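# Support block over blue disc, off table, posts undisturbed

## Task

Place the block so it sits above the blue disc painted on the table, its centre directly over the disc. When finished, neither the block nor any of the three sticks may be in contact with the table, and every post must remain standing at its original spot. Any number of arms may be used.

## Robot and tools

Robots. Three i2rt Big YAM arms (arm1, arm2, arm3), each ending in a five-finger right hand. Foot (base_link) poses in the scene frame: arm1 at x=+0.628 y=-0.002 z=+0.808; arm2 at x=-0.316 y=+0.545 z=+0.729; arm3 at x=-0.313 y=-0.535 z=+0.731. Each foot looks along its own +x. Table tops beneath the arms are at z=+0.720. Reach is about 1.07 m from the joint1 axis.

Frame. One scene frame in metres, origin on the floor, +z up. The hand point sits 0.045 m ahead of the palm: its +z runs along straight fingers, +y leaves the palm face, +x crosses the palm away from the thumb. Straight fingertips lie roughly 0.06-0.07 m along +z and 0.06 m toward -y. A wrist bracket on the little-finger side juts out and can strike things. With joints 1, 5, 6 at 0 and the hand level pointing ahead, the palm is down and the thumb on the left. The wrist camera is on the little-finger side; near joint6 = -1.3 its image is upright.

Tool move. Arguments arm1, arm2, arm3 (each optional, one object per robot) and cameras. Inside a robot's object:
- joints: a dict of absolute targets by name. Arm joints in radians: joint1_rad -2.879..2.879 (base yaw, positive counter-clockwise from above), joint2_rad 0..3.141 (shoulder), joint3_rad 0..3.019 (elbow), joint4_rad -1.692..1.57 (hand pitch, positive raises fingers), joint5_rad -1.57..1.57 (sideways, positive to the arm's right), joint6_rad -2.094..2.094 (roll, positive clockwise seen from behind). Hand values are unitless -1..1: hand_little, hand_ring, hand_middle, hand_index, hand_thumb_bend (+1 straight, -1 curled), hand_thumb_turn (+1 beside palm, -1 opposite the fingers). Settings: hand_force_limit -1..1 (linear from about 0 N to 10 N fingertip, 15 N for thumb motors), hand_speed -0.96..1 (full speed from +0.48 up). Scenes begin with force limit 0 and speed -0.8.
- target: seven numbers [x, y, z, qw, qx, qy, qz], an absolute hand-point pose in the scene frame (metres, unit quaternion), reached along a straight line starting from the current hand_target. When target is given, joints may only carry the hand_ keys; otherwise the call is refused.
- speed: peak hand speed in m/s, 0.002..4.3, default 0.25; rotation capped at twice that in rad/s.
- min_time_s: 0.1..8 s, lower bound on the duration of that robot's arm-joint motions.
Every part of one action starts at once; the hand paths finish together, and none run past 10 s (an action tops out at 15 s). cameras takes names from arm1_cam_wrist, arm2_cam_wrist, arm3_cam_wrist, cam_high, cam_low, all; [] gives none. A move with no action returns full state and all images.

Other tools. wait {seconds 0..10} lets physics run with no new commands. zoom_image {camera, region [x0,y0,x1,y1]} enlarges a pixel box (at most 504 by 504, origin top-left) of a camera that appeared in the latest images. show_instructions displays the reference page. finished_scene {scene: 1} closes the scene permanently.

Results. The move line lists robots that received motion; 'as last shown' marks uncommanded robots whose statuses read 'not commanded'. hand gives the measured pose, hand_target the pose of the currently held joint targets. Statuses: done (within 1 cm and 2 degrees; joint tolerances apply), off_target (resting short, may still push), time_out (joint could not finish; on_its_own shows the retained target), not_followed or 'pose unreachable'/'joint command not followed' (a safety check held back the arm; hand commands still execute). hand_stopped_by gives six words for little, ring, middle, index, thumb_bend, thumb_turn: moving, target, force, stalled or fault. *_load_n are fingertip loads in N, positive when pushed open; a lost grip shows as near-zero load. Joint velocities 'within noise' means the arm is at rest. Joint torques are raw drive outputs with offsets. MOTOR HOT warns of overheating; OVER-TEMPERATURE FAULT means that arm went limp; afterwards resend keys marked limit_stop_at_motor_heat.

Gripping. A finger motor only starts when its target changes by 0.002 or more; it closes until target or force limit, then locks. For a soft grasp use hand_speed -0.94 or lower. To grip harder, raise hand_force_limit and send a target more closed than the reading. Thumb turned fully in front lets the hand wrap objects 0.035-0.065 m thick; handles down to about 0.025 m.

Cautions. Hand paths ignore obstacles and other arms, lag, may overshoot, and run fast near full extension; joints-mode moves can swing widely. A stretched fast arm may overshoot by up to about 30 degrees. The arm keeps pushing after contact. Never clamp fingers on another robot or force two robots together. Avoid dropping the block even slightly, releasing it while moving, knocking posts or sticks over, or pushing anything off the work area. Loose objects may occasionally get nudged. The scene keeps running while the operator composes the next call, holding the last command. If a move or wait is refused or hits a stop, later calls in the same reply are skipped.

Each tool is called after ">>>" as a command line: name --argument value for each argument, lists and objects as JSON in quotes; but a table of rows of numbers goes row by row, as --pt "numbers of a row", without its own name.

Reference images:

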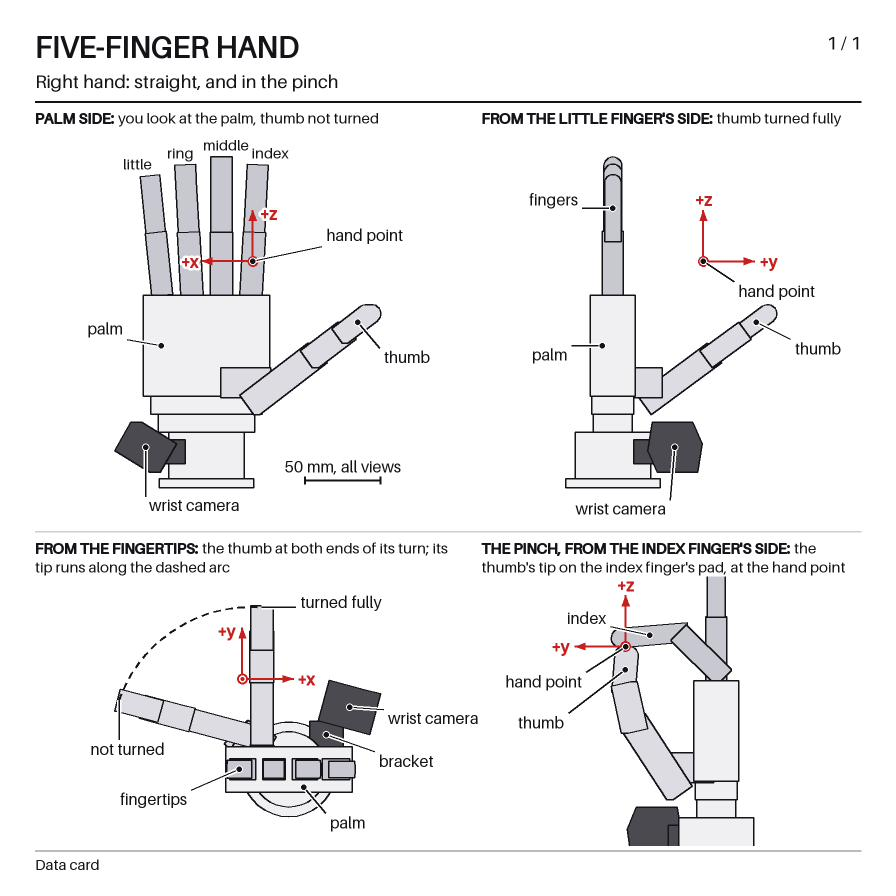

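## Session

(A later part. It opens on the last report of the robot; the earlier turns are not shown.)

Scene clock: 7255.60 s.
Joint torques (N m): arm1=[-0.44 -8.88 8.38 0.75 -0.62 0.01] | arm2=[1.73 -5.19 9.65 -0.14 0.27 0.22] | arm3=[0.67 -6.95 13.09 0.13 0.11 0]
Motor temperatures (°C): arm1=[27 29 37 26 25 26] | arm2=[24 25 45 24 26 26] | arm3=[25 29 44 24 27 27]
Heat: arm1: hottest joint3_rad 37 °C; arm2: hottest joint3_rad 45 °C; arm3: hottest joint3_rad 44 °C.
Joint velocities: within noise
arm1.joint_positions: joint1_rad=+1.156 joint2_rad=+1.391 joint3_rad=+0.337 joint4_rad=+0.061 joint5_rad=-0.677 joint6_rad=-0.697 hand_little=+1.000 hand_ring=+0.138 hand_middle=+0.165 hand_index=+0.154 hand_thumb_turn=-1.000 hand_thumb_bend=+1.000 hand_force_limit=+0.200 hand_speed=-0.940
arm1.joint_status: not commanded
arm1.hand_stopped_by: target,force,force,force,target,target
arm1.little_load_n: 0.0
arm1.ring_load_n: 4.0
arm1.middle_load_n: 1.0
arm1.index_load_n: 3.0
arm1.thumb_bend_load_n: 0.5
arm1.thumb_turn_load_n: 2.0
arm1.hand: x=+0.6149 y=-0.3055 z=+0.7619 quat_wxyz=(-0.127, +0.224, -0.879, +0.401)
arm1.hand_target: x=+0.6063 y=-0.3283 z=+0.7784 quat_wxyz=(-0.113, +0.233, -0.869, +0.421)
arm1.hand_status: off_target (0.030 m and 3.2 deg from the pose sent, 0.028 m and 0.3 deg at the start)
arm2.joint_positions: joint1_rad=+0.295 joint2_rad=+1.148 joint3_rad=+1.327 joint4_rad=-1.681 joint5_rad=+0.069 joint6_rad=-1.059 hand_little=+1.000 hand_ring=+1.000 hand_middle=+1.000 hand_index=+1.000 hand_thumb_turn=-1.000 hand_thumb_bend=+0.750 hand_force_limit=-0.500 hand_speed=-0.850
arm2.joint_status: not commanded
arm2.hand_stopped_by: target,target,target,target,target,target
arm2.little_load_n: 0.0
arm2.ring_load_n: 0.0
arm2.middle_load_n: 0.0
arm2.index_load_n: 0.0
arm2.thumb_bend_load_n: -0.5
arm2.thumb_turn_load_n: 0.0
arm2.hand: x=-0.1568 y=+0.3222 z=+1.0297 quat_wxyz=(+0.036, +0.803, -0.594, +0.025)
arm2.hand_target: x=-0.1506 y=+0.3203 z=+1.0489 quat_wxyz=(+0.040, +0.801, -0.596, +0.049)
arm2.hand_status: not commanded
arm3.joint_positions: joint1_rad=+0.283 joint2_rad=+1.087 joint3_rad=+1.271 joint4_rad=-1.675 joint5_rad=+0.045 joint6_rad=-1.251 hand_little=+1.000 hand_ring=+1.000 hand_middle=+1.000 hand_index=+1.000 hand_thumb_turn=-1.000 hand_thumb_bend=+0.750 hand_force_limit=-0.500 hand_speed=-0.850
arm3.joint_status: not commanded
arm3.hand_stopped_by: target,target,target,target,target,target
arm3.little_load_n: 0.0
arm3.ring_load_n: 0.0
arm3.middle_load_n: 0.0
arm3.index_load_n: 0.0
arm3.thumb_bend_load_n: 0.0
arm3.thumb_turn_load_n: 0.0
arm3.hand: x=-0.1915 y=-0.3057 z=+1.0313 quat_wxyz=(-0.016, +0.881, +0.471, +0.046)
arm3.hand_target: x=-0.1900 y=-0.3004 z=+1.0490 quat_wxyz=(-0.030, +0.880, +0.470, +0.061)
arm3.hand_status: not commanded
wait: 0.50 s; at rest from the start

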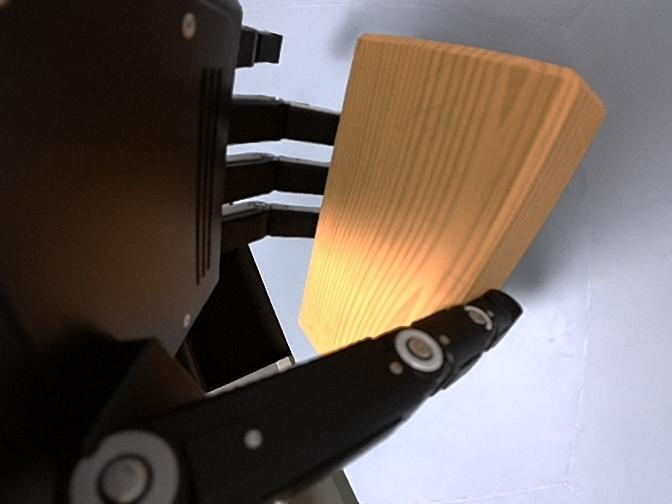

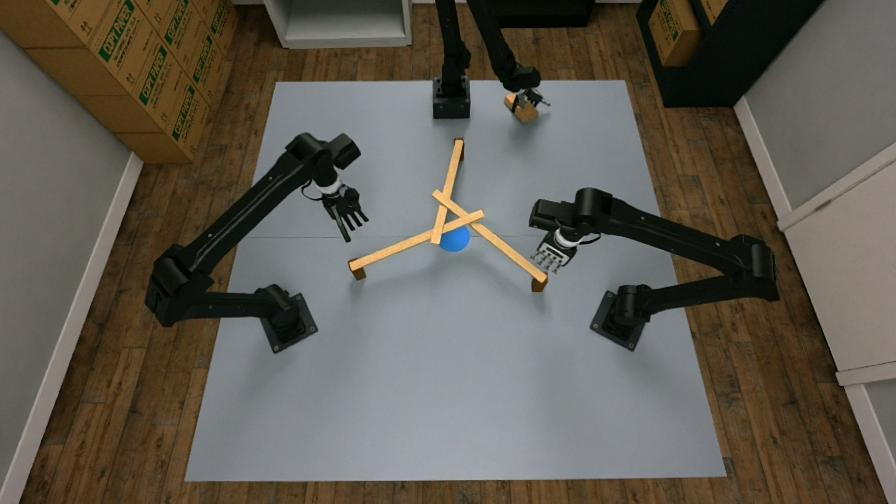

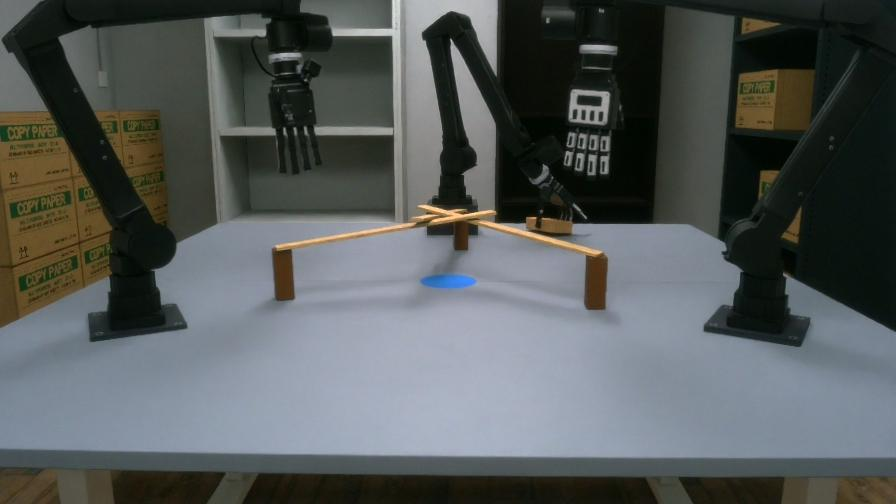

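>>> move --arm1 '{"joints": {"hand_speed": -0.94, "hand_force_limit": 0.3, "hand_index": -0.1, "hand_middle": -0.1, "hand_ring": -0.1}}' --cameras '["arm1_cam_wrist", "cam_low"]'

>>> zoom_image --camera "cam_low" --region '[515, 200, 595, 250]'

Scene clock: 7262.73 s.
Joint torques (N m): arm1=[-1.32 -7.94 8.17 0.8 -0.64 0.05] | arm2=[1.26 -5.42 9.58 -0.25 0.29 0.19] | arm3=[-0.15 -6.59 13.11 0.18 0.08 -0.02]
Motor temperatures (°C): arm1=[27 29 37 26 25 26] | arm2=[24 25 45 24 26 26] | arm3=[25 29 44 24 27 27]
Heat: arm1: hottest joint3_rad 37 °C; arm2: hottest joint3_rad 45 °C; arm3: hottest joint3_rad 44 °C.
move: arm1 off_target
Joint velocities: within noise
arm1.joint_positions: joint1_rad=+1.156 joint2_rad=+1.391 joint3_rad=+0.337 joint4_rad=+0.061 joint5_rad=-0.677 joint6_rad=-0.697 hand_little=+1.000 hand_ring=+0.124 hand_middle=+0.145 hand_index=+0.139 hand_thumb_turn=-1.000 hand_thumb_bend=+1.000 hand_force_limit=+0.300 hand_speed=-0.940
arm1.joint_status: hand_ring off_target (ended at +0.124, target -0.100); hand_middle off_target (ended at +0.145, target -0.100); hand_index off_target (ended at +0.139, target -0.100); the others done
arm1.hand_stopped_by: target,force,force,force,target,target
arm1.little_load_n: 0.0
arm1.ring_load_n: 7.0
arm1.middle_load_n: 7.5
arm1.index_load_n: 6.5
arm1.thumb_bend_load_n: 1.0
arm1.thumb_turn_load_n: 3.0
arm1.hand: x=+0.6149 y=-0.3055 z=+0.7619 quat_wxyz=(-0.127, +0.224, -0.879, +0.401)
arm1.hand_target: x=+0.6063 y=-0.3283 z=+0.7784 quat_wxyz=(-0.113, +0.233, -0.869, +0.421)
arm1.hand_status: not commanded
arm2, arm3: as last shown
arm2.thumb_bend_load_n: 0.0

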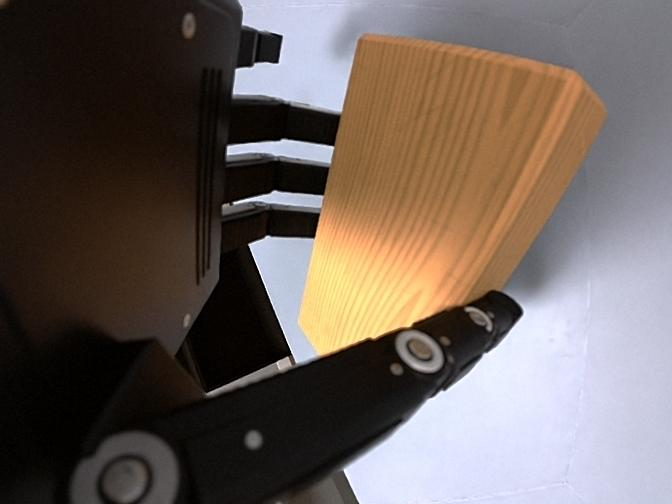

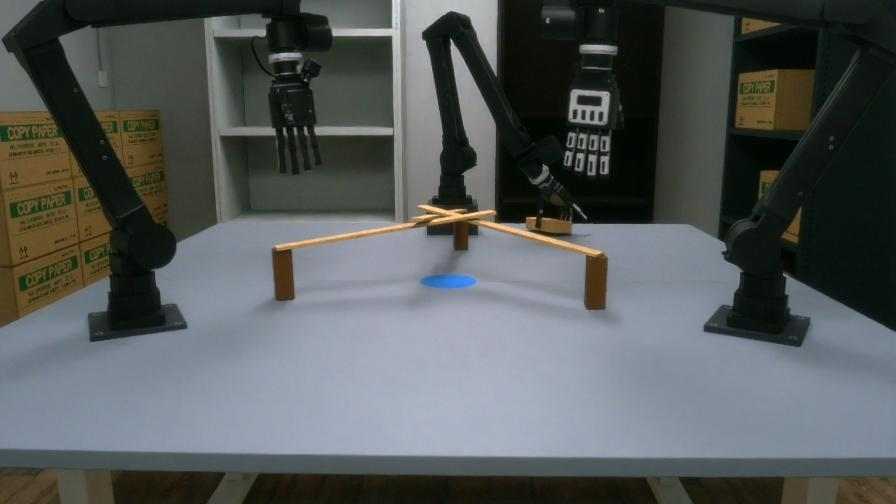

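Scaled by 6.300.

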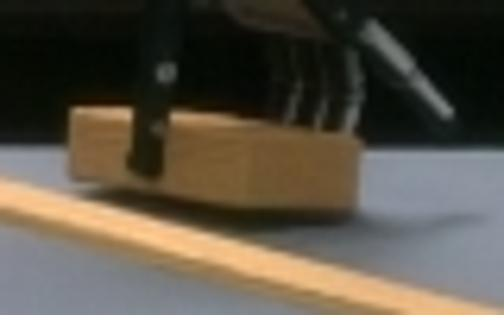

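>>> move --arm1 '{"target": [0.6060, -0.3290, 0.80, 0.1128, -0.2329, 0.8692, -0.4211], "speed": 0.03}' --cameras '["arm1_cam_wrist", "cam_low"]'

>>> zoom_image --camera "cam_low" --region '[515, 190, 595, 250]'

Scene clock: 7269.37 s.
Joint torques (N m): arm1=[-0.79 -8.06 9.25 0.85 -0.69 0.02] | arm2=[1.32 -5.54 9.47 -0.27 0.27 0.21] | arm3=[0.44 -6.65 13.07 0.2 0.11 -0.01]
Motor temperatures (°C): arm1=[27 29 37 26 25 26] | arm2=[24 25 45 24 26 26] | arm3=[25 29 44 24 27 27]
Heat: arm1: hottest joint3_rad 37 °C; arm2: hottest joint3_rad 45 °C; arm3: hottest joint3_rad 44 °C.
move: arm1 off_target
Joint velocities: within noise
arm1.joint_positions: joint1_rad=+1.156 joint2_rad=+1.306 joint3_rad=+0.355 joint4_rad=-0.046 joint5_rad=-0.677 joint6_rad=-0.697 hand_little=+1.000 hand_ring=+0.124 hand_middle=+0.145 hand_index=+0.139 hand_thumb_turn=-1.000 hand_thumb_bend=+1.000 hand_force_limit=+0.300 hand_speed=-0.940
arm1.joint_status: not commanded
arm1.hand_stopped_by: target,force,force,force,target,target
arm1.little_load_n: 0.0
arm1.ring_load_n: 7.0
arm1.middle_load_n: 7.5
arm1.index_load_n: 6.0
arm1.thumb_bend_load_n: 1.0
arm1.thumb_turn_load_n: 3.0
arm1.hand: x=+0.6150 y=-0.3050 z=+0.7814 quat_wxyz=(-0.128, +0.224, -0.880, +0.400)
arm1.hand_target: x=+0.6063 y=-0.3282 z=+0.8004 quat_wxyz=(-0.113, +0.233, -0.869, +0.421)
arm1.hand_status: off_target (0.032 m and 3.4 deg from the pose sent, 0.046 m and 3.2 deg at the start)
arm2, arm3: as last shown
arm3.thumb_bend_load_n: -0.5

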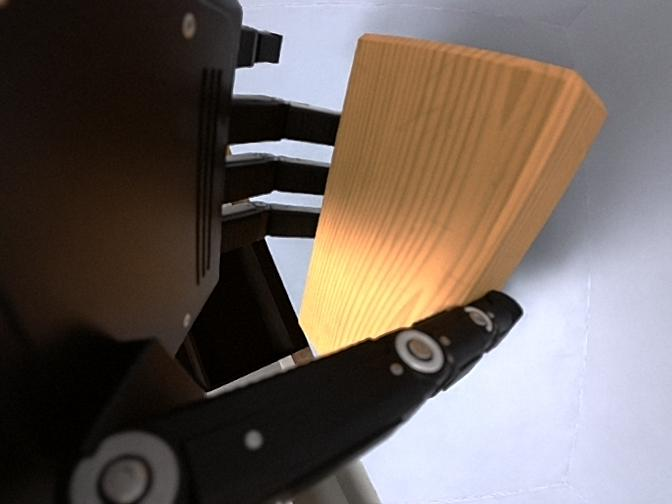

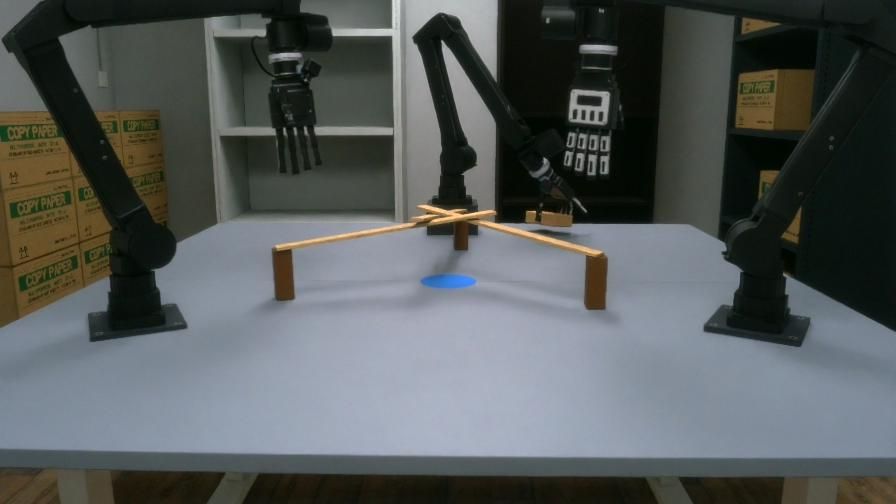

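Scaled by 6.300.

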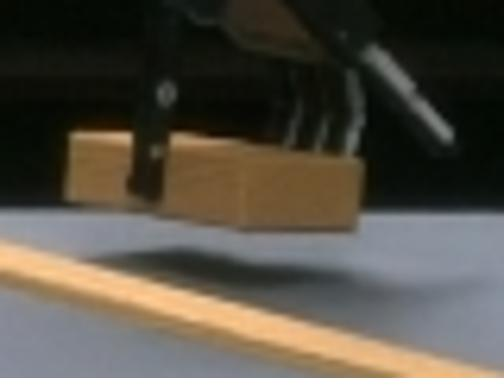

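>>> zoom_image --camera "cam_high" --region '[420, 180, 500, 260]'

>>> zoom_image --camera "cam_high" --region '[335, 230, 415, 290]'

>>> zoom_image --camera "cam_high" --region '[490, 230, 570, 300]'

This scene's latest camera images include none from cam_high. They are from: arm1_cam_wrist, cam_low. cam_high's image comes with the result of a call that names it in "cameras".

This scene's latest camera images include none from cam_high. They are from: arm1_cam_wrist, cam_low. cam_high's image comes with the result of a call that names it in "cameras".

This scene's latest camera images include none from cam_high. They are from: arm1_cam_wrist, cam_low. cam_high's image comes with the result of a call that names it in "cameras".

>>> move --arm1 '{"target": [0.6060, -0.3290, 0.96, 0.1128, -0.2329, 0.8692, -0.4211], "speed": 0.08}' --cameras '["arm1_cam_wrist", "cam_low", "cam_high"]'

>>> zoom_image --camera "cam_high" --region '[420, 180, 500, 260]'

>>> zoom_image --camera "cam_high" --region '[335, 230, 415, 290]'

>>> zoom_image --camera "cam_high" --region '[490, 230, 570, 300]'

Scene clock: 7312.10 s.
Joint torques (N m): arm1=[-0.85 -5.6 13.09 0.9 -0.7 0.06] | arm2=[1.67 -5.36 9.58 -0.25 0.28 0.21] | arm3=[0.5 -6.18 13.11 0.17 0.09 0.01]
Motor temperatures (°C): arm1=[27 29 41 26 26 26] | arm2=[24 25 45 24 26 26] | arm3=[25 29 44 24 27 27]
Heat: arm1: hottest joint3_rad 41 °C; arm2: hottest joint3_rad 45 °C; arm3: hottest joint3_rad 44 °C.
move: arm1 off_target
Joint velocities: within noise
arm1.joint_positions: joint1_rad=+1.156 joint2_rad=+0.960 joint3_rad=+0.617 joint4_rad=-0.665 joint5_rad=-0.675 joint6_rad=-0.697 hand_little=+1.000 hand_ring=+0.124 hand_middle=+0.145 hand_index=+0.139 hand_thumb_turn=-1.000 hand_thumb_bend=+1.000 hand_force_limit=+0.300 hand_speed=-0.940
arm1.joint_status: not commanded
arm1.hand_stopped_by: target,force,force,force,target,target
arm1.little_load_n: 0.0
arm1.ring_load_n: 7.0
arm1.middle_load_n: 7.0
arm1.index_load_n: 6.0
arm1.thumb_bend_load_n: 1.0
arm1.thumb_turn_load_n: 3.0
arm1.hand: x=+0.6123 y=-0.3096 z=+0.9289 quat_wxyz=(-0.130, +0.222, -0.882, +0.396)
arm1.hand_target: x=+0.6066 y=-0.3276 z=+0.9598 quat_wxyz=(-0.113, +0.233, -0.869, +0.421)
arm1.hand_status: off_target (0.037 m and 4.0 deg from the pose sent, 0.180 m and 3.4 deg at the start)
arm2, arm3: as last shown
arm2.thumb_bend_load_n: -0.5
arm3.thumb_bend_load_n: 0.0
pictures: arm1_cam_wrist, cam_high, cam_low

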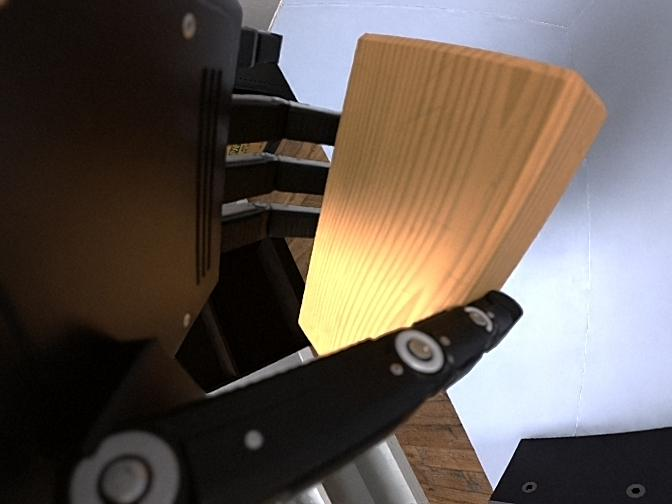

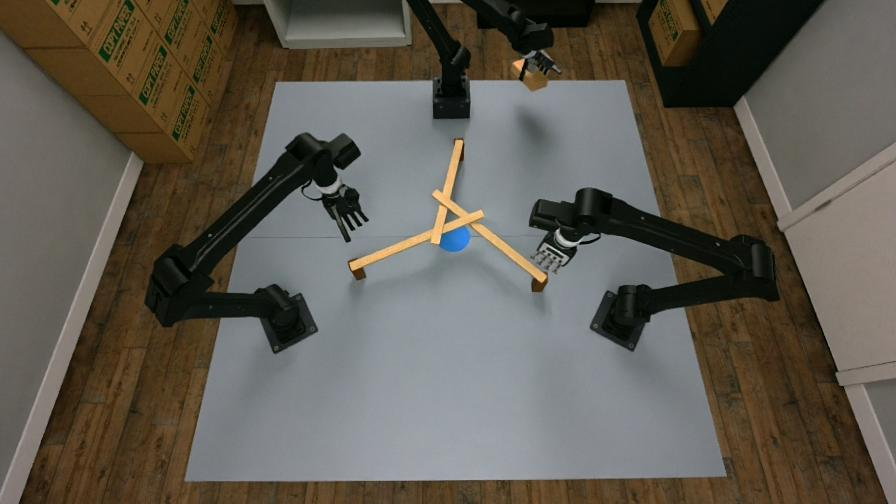

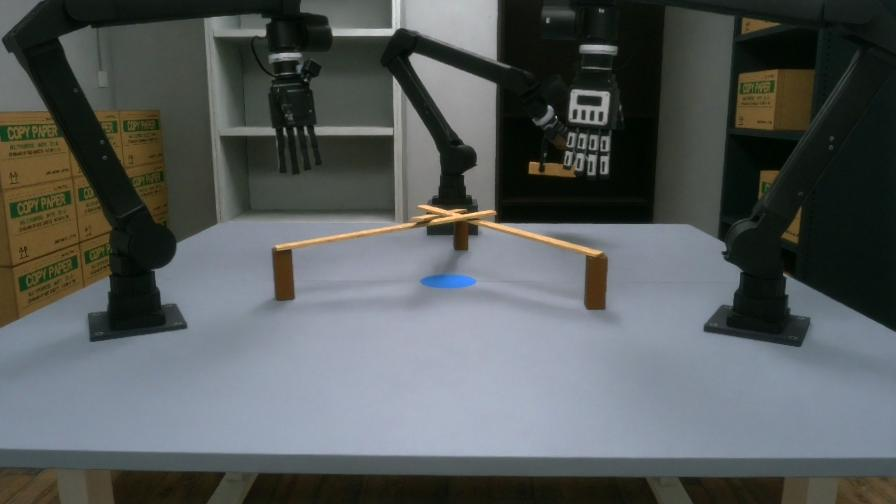

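Scaled by 6.300.

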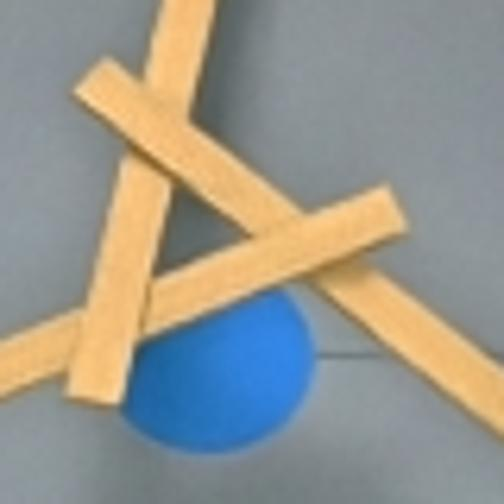

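Scaled by 6.300.

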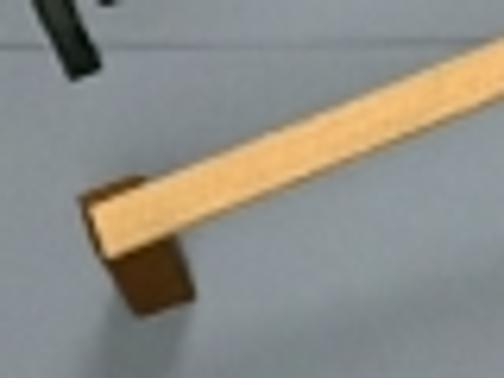

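Scaled by 6.300.

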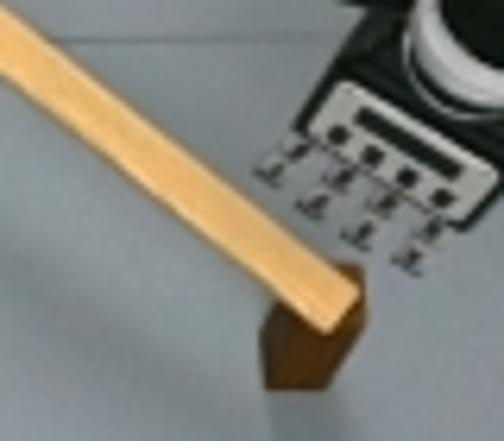

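>>> move --arm1 '{"target": [0.4300, -0.2600, 0.98, 0.3083, -0.6363, -0.6363, 0.3083], "speed": 0.15}' --cameras '["arm1_cam_wrist", "cam_low", "cam_high"]'

Scene clock: 7417.47 s.
Joint torques (N m): arm1=[-1.03 -3.08 13.37 0.47 0.76 0.2] | arm2=[1.9 -5.07 9.57 -0.12 0.3 0.18] | arm3=[0.26 -6.48 13.08 0.27 0.1 -0.02]
Motor temperatures (°C): arm1=[27 29 47 26 26 26] | arm2=[24 25 45 24 26 26] | arm3=[25 29 44 24 27 27]
Heat: arm1: hottest joint3_rad 47 °C; arm2: hottest joint3_rad 45 °C; arm3: hottest joint3_rad 44 °C.
move: arm1 off_target
Joint velocities: within noise
arm1.joint_positions: joint1_rad=+1.225 joint2_rad=+0.896 joint3_rad=+0.667 joint4_rad=-1.007 joint5_rad=+0.826 joint6_rad=+1.035 hand_little=+1.000 hand_ring=+0.124 hand_middle=+0.145 hand_index=+0.139 hand_thumb_turn=-1.000 hand_thumb_bend=+1.000 hand_force_limit=+0.300 hand_speed=-0.940
arm1.joint_status: not commanded
arm1.hand_stopped_by: target,force,force,force,target,target
arm1.little_load_n: 0.0
arm1.ring_load_n: 7.5
arm1.middle_load_n: 7.5
arm1.index_load_n: 6.5
arm1.thumb_bend_load_n: 1.0
arm1.thumb_turn_load_n: 3.0
arm1.hand: x=+0.4387 y=-0.2411 z=+0.9508 quat_wxyz=(+0.317, -0.627, -0.653, +0.283)
arm1.hand_target: x=+0.4307 y=-0.2587 z=+0.9798 quat_wxyz=(+0.308, -0.636, -0.636, +0.309)
arm1.hand_status: off_target (0.036 m and 3.8 deg from the pose sent, 0.196 m and 119.8 deg at the start)
arm2, arm3: as last shown
arm2.thumb_bend_load_n: 0.0
arm3.thumb_bend_load_n: -0.5
pictures: arm1_cam_wrist, cam_high, cam_low

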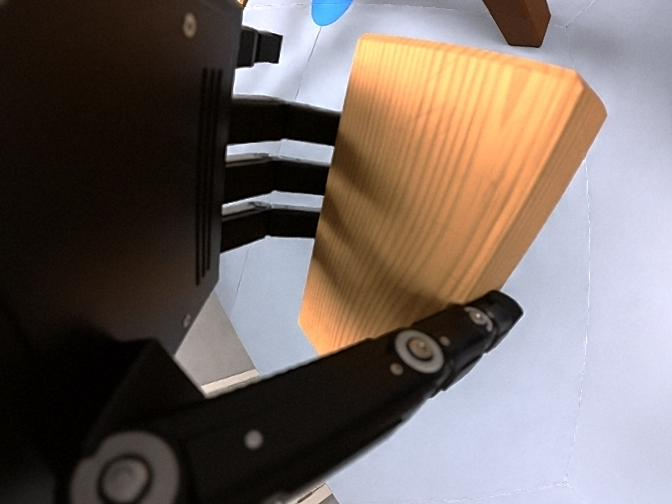

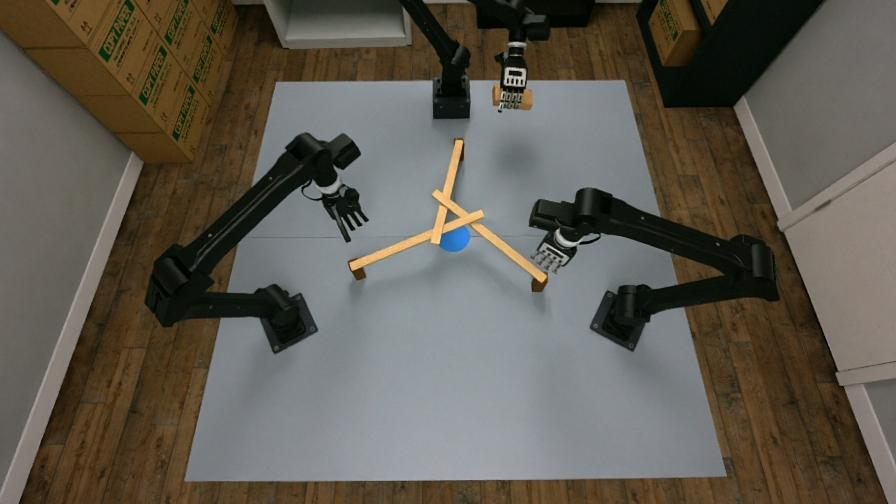

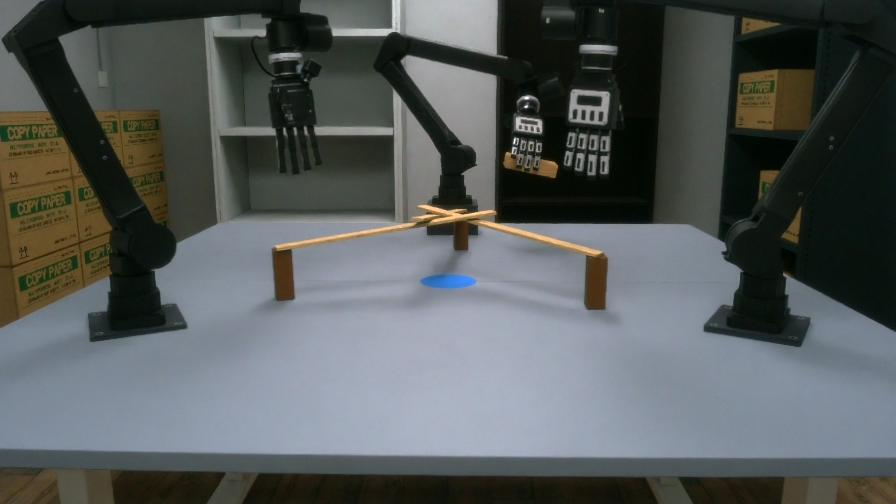

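>>> zoom_image --camera "cam_low" --region '[490, 130, 570, 190]'

>>> zoom_image --camera "cam_high" --region '[480, 50, 550, 120]'

Scaled by 6.300.

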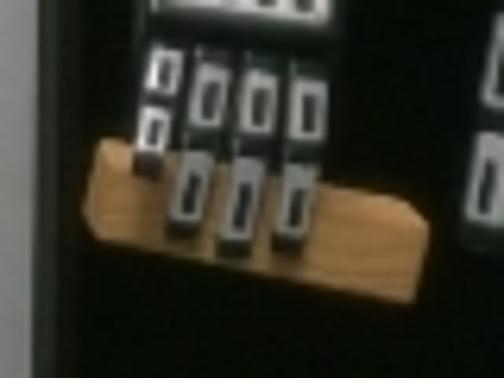

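Scaled by 7.200.

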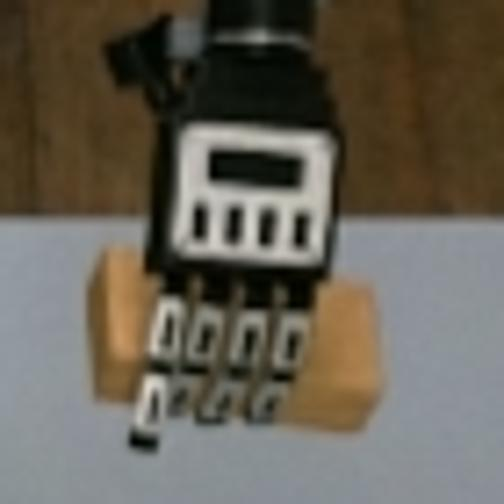

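>>> move --arm1 '{"target": [0.2600, -0.0800, 1.00, 0.2794, -0.6460, -0.6027, 0.3761], "speed": 0.12}' --cameras '["arm1_cam_wrist", "cam_low", "cam_high"]'

>>> zoom_image --camera "cam_low" --region '[430, 90, 540, 200]'

Scene clock: 7553.07 s.
Joint torques (N m): arm1=[-2.43 -3.31 13.23 2.32 -0.27 -0.06] | arm2=[1.73 -5.19 9.65 -0.31 0.27 0.17] | arm3=[0.56 -7.12 13.08 0.21 0.11 0.01]
Motor temperatures (°C): arm1=[27 28 49 26 26 26] | arm2=[24 25 46 24 26 26] | arm3=[25 29 45 24 27 27]
Heat: arm1: hottest joint3_rad 49 °C; arm2: hottest joint3_rad 46 °C; arm3: hottest joint3_rad 45 °C.
move: arm1 off_target
Joint velocities: within noise
arm1.joint_positions: joint1_rad=+0.111 joint2_rad=+0.792 joint3_rad=+0.582 joint4_rad=-0.463 joint5_rad=+0.010 joint6_rad=+0.176 hand_little=+1.000 hand_ring=+0.124 hand_middle=+0.145 hand_index=+0.139 hand_thumb_turn=-1.000 hand_thumb_bend=+1.000 hand_force_limit=+0.300 hand_speed=-0.940
arm1.joint_status: not commanded
arm1.hand_stopped_by: target,force,force,force,target,target
arm1.little_load_n: 0.0
arm1.ring_load_n: 7.0
arm1.middle_load_n: 7.5
arm1.index_load_n: 6.5
arm1.thumb_bend_load_n: 1.0
arm1.thumb_turn_load_n: 3.0
arm1.hand: x=+0.2803 y=-0.0789 z=+0.9679 quat_wxyz=(+0.259, -0.659, -0.614, +0.350)
arm1.hand_target: x=+0.2621 y=-0.0796 z=+1.0003 quat_wxyz=(+0.280, -0.646, -0.603, +0.376)
arm1.hand_status: off_target (0.038 m and 4.3 deg from the pose sent, 0.246 m and 13.1 deg at the start)
arm2, arm3: as last shown
arm2.ring_load_n: -0.5
pictures: arm1_cam_wrist, cam_high, cam_low

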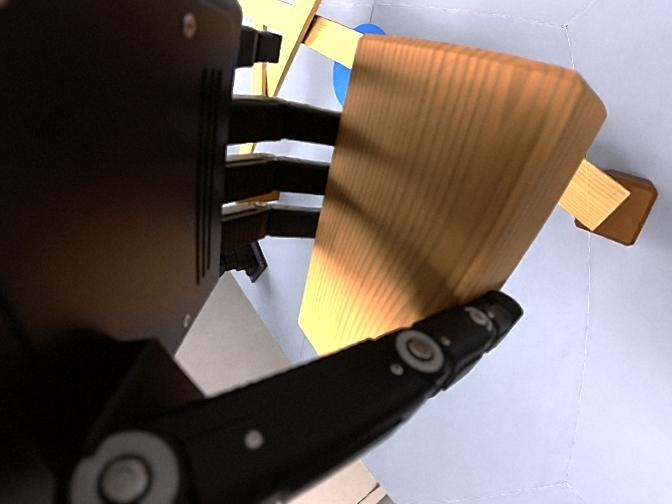

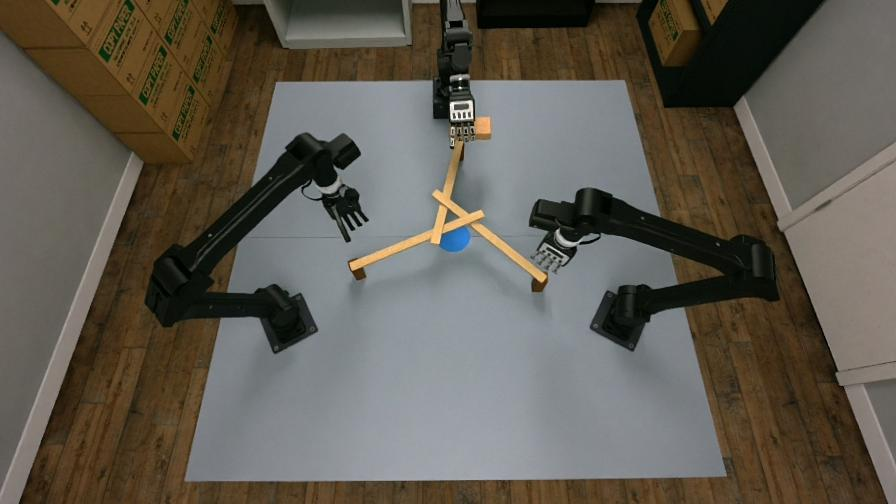

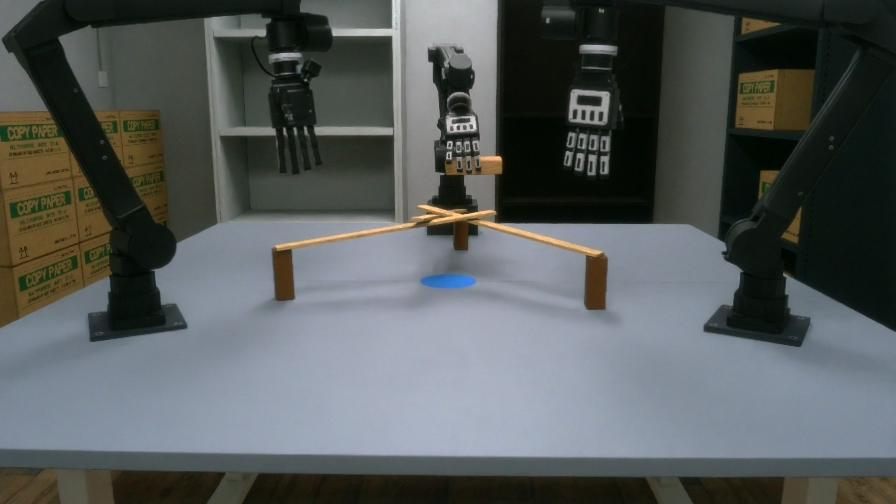

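Scaled by 4.582.

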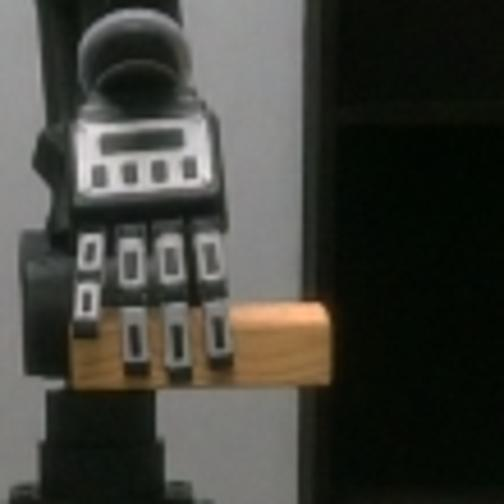

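>>> move --arm1 '{"target": [0.0150, -0.0150, 0.975, 0.2794, -0.6460, -0.6027, 0.3761], "speed": 0.12}' --cameras '["arm1_cam_wrist", "cam_low", "cam_high"]'

>>> zoom_image --camera "cam_low" --region '[390, 130, 510, 230]'

>>> zoom_image --camera "cam_high" --region '[410, 150, 500, 240]'

Scene clock: 7589.97 s.
Joint torques (N m): arm1=[-0.85 -14.39 13.6 2.11 -0.36 -0.04] | arm2=[2.14 -5.25 9.5 -0.16 0.28 0.21] | arm3=[0.38 -6.65 13.14 -0.02 0.1 -0.01]
Motor temperatures (°C): arm1=[27 28 51 26 26 26] | arm2=[24 25 46 24 26 26] | arm3=[25 29 45 24 27 27]
Heat: arm1: hottest joint3_rad 51 °C; arm2: hottest joint3_rad 46 °C; arm3: hottest joint3_rad 45 °C.
move: arm1 off_target
Joint velocities: within noise
arm1.joint_positions: joint1_rad=-0.077 joint2_rad=+1.530 joint3_rad=+1.064 joint4_rad=-0.228 joint5_rad=-0.146 joint6_rad=+0.067 hand_little=+1.000 hand_ring=+0.124 hand_middle=+0.145 hand_index=+0.139 hand_thumb_turn=-1.000 hand_thumb_bend=+1.000 hand_force_limit=+0.300 hand_speed=-0.940
arm1.joint_status: not commanded
arm1.hand_stopped_by: target,force,force,force,target,target
arm1.little_load_n: 0.0
arm1.ring_load_n: 7.5
arm1.middle_load_n: 7.5
arm1.index_load_n: 6.0
arm1.thumb_bend_load_n: 1.0
arm1.thumb_turn_load_n: 3.0
arm1.hand: x=+0.0457 y=-0.0203 z=+0.9374 quat_wxyz=(+0.250, -0.663, -0.613, +0.350)
arm1.hand_target: x=+0.0184 y=-0.0151 z=+0.9759 quat_wxyz=(+0.279, -0.646, -0.603, +0.376)
arm1.hand_status: off_target (0.049 m and 5.0 deg from the pose sent, 0.273 m and 4.2 deg at the start)
arm2, arm3: as last shown
arm2.ring_load_n: 0.0
arm3.thumb_bend_load_n: 0.0
pictures: arm1_cam_wrist, cam_high, cam_low

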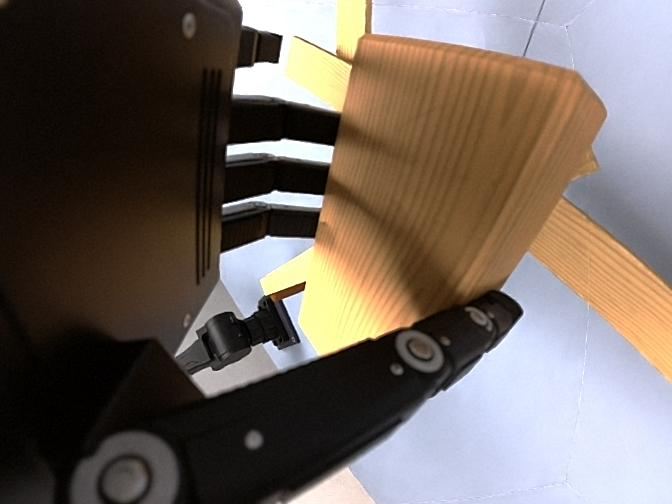

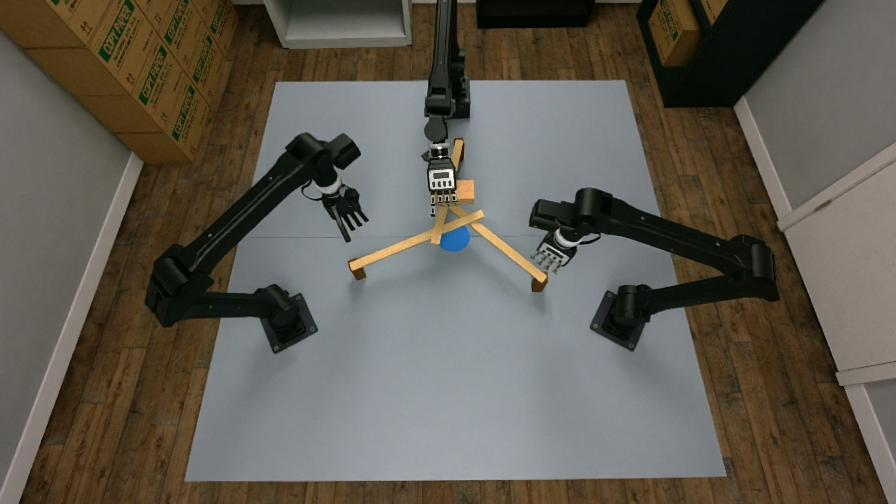

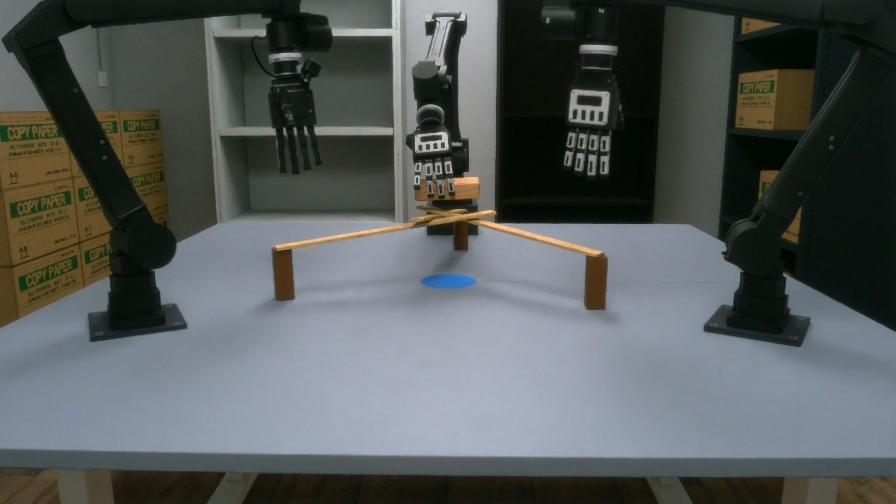

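Scaled by 4.200.

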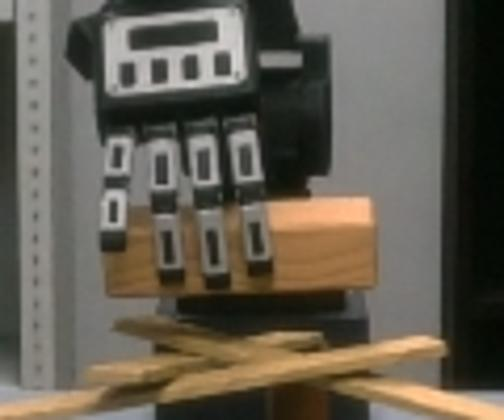

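Scaled by 5.600.

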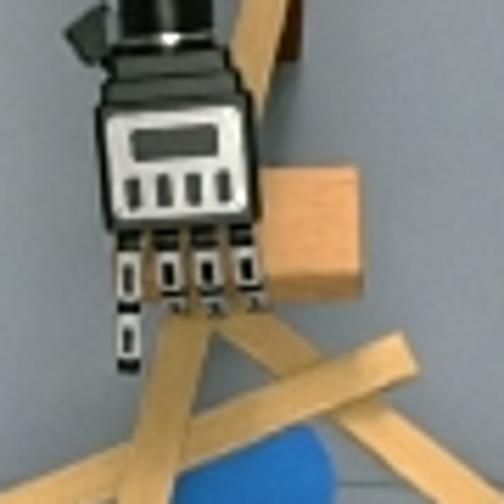

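>>> move --arm1 '{"target": [-0.0420, -0.0110, 0.98, 0.2794, -0.6460, -0.6027, 0.3761], "speed": 0.06}' --cameras '["arm1_cam_wrist", "cam_low", "cam_high"]'

>>> zoom_image --camera "cam_low" --region '[390, 130, 510, 230]'

>>> zoom_image --camera "cam_high" --region '[410, 160, 500, 250]'

Scene clock: 7613.20 s.
Joint torques (N m): arm1=[-1.49 -15.85 13.98 1.48 -0.34 0.05] | arm2=[1.67 -5.36 9.55 -0.18 0.29 0.22] | arm3=[0.32 -6.48 12.98 0.1 0.11 0]
Motor temperatures (°C): arm1=[27 29 55 27 26 26] | arm2=[24 25 46 24 26 26] | arm3=[25 29 45 24 27 27]
Heat: arm1: hottest joint3_rad 55 °C; arm2: hottest joint3_rad 46 °C; arm3: hottest joint3_rad 45 °C.
move: arm1 off_target
Joint velocities: within noise
arm1.joint_positions: joint1_rad=-0.077 joint2_rad=+1.665 joint3_rad=+1.243 joint4_rad=-0.251 joint5_rad=-0.146 joint6_rad=+0.067 hand_little=+1.000 hand_ring=+0.124 hand_middle=+0.145 hand_index=+0.139 hand_thumb_turn=-1.000 hand_thumb_bend=+1.000 hand_force_limit=+0.300 hand_speed=-0.940
arm1.joint_status: not commanded
arm1.hand_stopped_by: target,force,force,force,target,target
arm1.little_load_n: 0.0
arm1.ring_load_n: 7.0
arm1.middle_load_n: 7.5
arm1.index_load_n: 6.5
arm1.thumb_bend_load_n: 1.0
arm1.thumb_turn_load_n: 3.0
arm1.hand: x=-0.0165 y=-0.0156 z=+0.9456 quat_wxyz=(+0.257, -0.659, -0.611, +0.356)
arm1.hand_target: x=-0.0394 y=-0.0111 z=+0.9807 quat_wxyz=(+0.280, -0.646, -0.603, +0.376)
arm1.hand_status: off_target (0.043 m and 3.8 deg from the pose sent, 0.098 m and 5.0 deg at the start)
arm2, arm3: as last shown
arm3.thumb_bend_load_n: -0.5
pictures: arm1_cam_wrist, cam_high, cam_low

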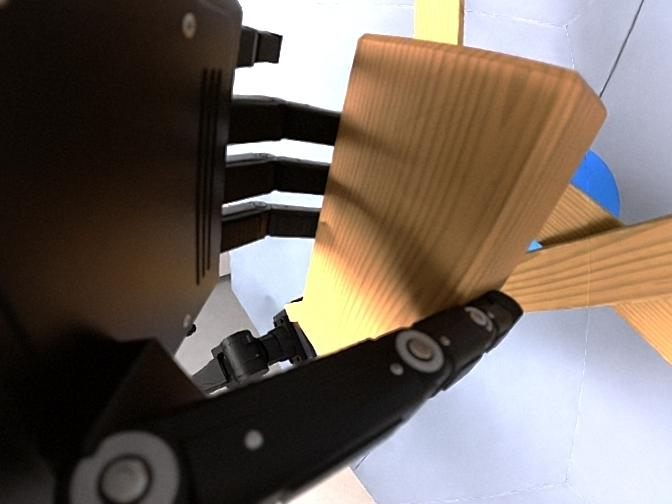

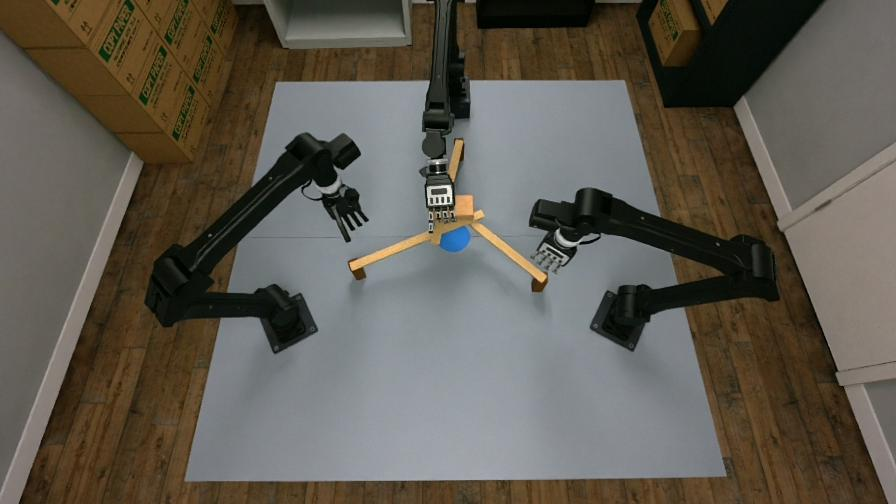

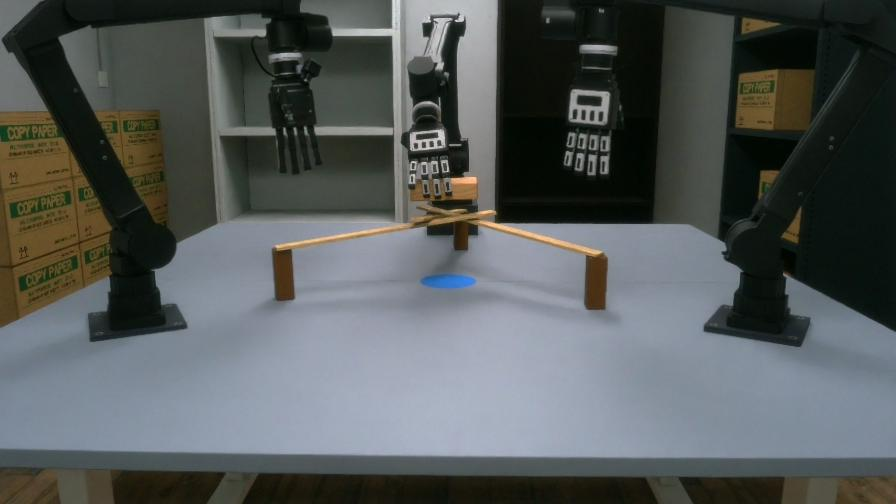

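Scaled by 4.200.

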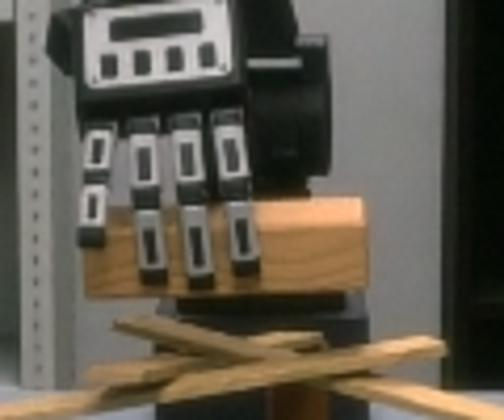

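Scaled by 5.600.

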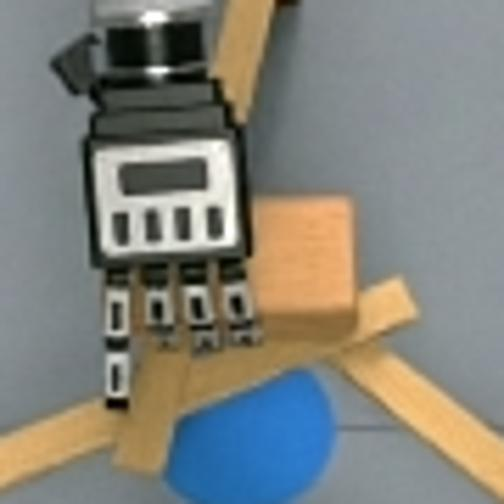

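>>> move --arm1 '{"target": [-0.0260, -0.0120, 0.935, 0.2794, -0.6460, -0.6027, 0.3761], "speed": 0.05}'

Scene clock: 7627.73 s.
Joint torques (N m): arm1=[-1.14 -16.73 9.72 2.43 -0.42 -0.08] | arm2=[1.85 -5.48 9.48 -0.18 0.26 0.19] | arm3=[0.91 -6.95 13.14 0.14 0.11 0.03]
Motor temperatures (°C): arm1=[27 29 56 26 26 26] | arm2=[24 25 46 24 26 26] | arm3=[25 29 45 24 27 27]
Heat: arm1: hottest joint3_rad 56 °C; arm2: hottest joint3_rad 46 °C; arm3: hottest joint3_rad 45 °C.
move: arm1 off_target
Joint velocities: within noise
arm1.joint_positions: joint1_rad=-0.077 joint2_rad=+1.684 joint3_rad=+1.184 joint4_rad=-0.149 joint5_rad=-0.146 joint6_rad=+0.067 hand_little=+1.000 hand_ring=+0.124 hand_middle=+0.145 hand_index=+0.139 hand_thumb_turn=-1.000 hand_thumb_bend=+1.000 hand_force_limit=+0.300 hand_speed=-0.940
arm1.joint_status: not commanded
arm1.hand_stopped_by: target,force,force,force,target,target
arm1.little_load_n: 0.0
arm1.ring_load_n: 7.0
arm1.middle_load_n: 7.5
arm1.index_load_n: 6.5
arm1.thumb_bend_load_n: 1.0
arm1.thumb_turn_load_n: 3.0
arm1.hand: x=-0.0156 y=-0.0160 z=+0.9215 quat_wxyz=(+0.266, -0.654, -0.608, +0.364)
arm1.hand_target: x=-0.0256 y=-0.0121 z=+0.9352 quat_wxyz=(+0.279, -0.646, -0.603, +0.376)
arm1.hand_status: off_target (0.017 m and 2.4 deg from the pose sent, 0.015 m and 3.8 deg at the start)
arm2.joint_positions: joint1_rad=+0.295 joint2_rad=+1.148 joint3_rad=+1.327 joint4_rad=-1.681 joint5_rad=+0.069 joint6_rad=-1.059 hand_little=+1.000 hand_ring=+1.000 hand_middle=+1.000 hand_index=+1.000 hand_thumb_turn=-1.000 hand_thumb_bend=+0.750 hand_force_limit=-0.500 hand_speed=-0.850
arm2.joint_status: not commanded
arm2.hand_stopped_by: target,target,target,target,target,target
arm2.little_load_n: 0.0
arm2.ring_load_n: 0.0
arm2.middle_load_n: 0.0
arm2.index_load_n: 0.0
arm2.thumb_bend_load_n: 0.0
arm2.thumb_turn_load_n: 0.0
arm2.hand: x=-0.1568 y=+0.3222 z=+1.0297 quat_wxyz=(+0.036, +0.803, -0.594, +0.025)
arm2.hand_target: x=-0.1506 y=+0.3203 z=+1.0489 quat_wxyz=(+0.040, +0.801, -0.596, +0.049)
arm2.hand_status: not commanded
arm3.joint_positions: joint1_rad=+0.283 joint2_rad=+1.087 joint3_rad=+1.271 joint4_rad=-1.675 joint5_rad=+0.045 joint6_rad=-1.251 hand_little=+1.000 hand_ring=+1.000 hand_middle=+1.000 hand_index=+1.000 hand_thumb_turn=-1.000 hand_thumb_bend=+0.750 hand_force_limit=-0.500 hand_speed=-0.850
arm3.joint_status: not commanded
arm3.hand_stopped_by: target,target,target,target,target,target
arm3.little_load_n: 0.0
arm3.ring_load_n: 0.0
arm3.middle_load_n: 0.0
arm3.index_load_n: 0.0
arm3.thumb_bend_load_n: 0.0
arm3.thumb_turn_load_n: 0.0
arm3.hand: x=-0.1915 y=-0.3057 z=+1.0313 quat_wxyz=(-0.016, +0.881, +0.471, +0.046)
arm3.hand_target: x=-0.1900 y=-0.3004 z=+1.0490 quat_wxyz=(-0.030, +0.880, +0.470, +0.061)
arm3.hand_status: not commanded
pictures: none


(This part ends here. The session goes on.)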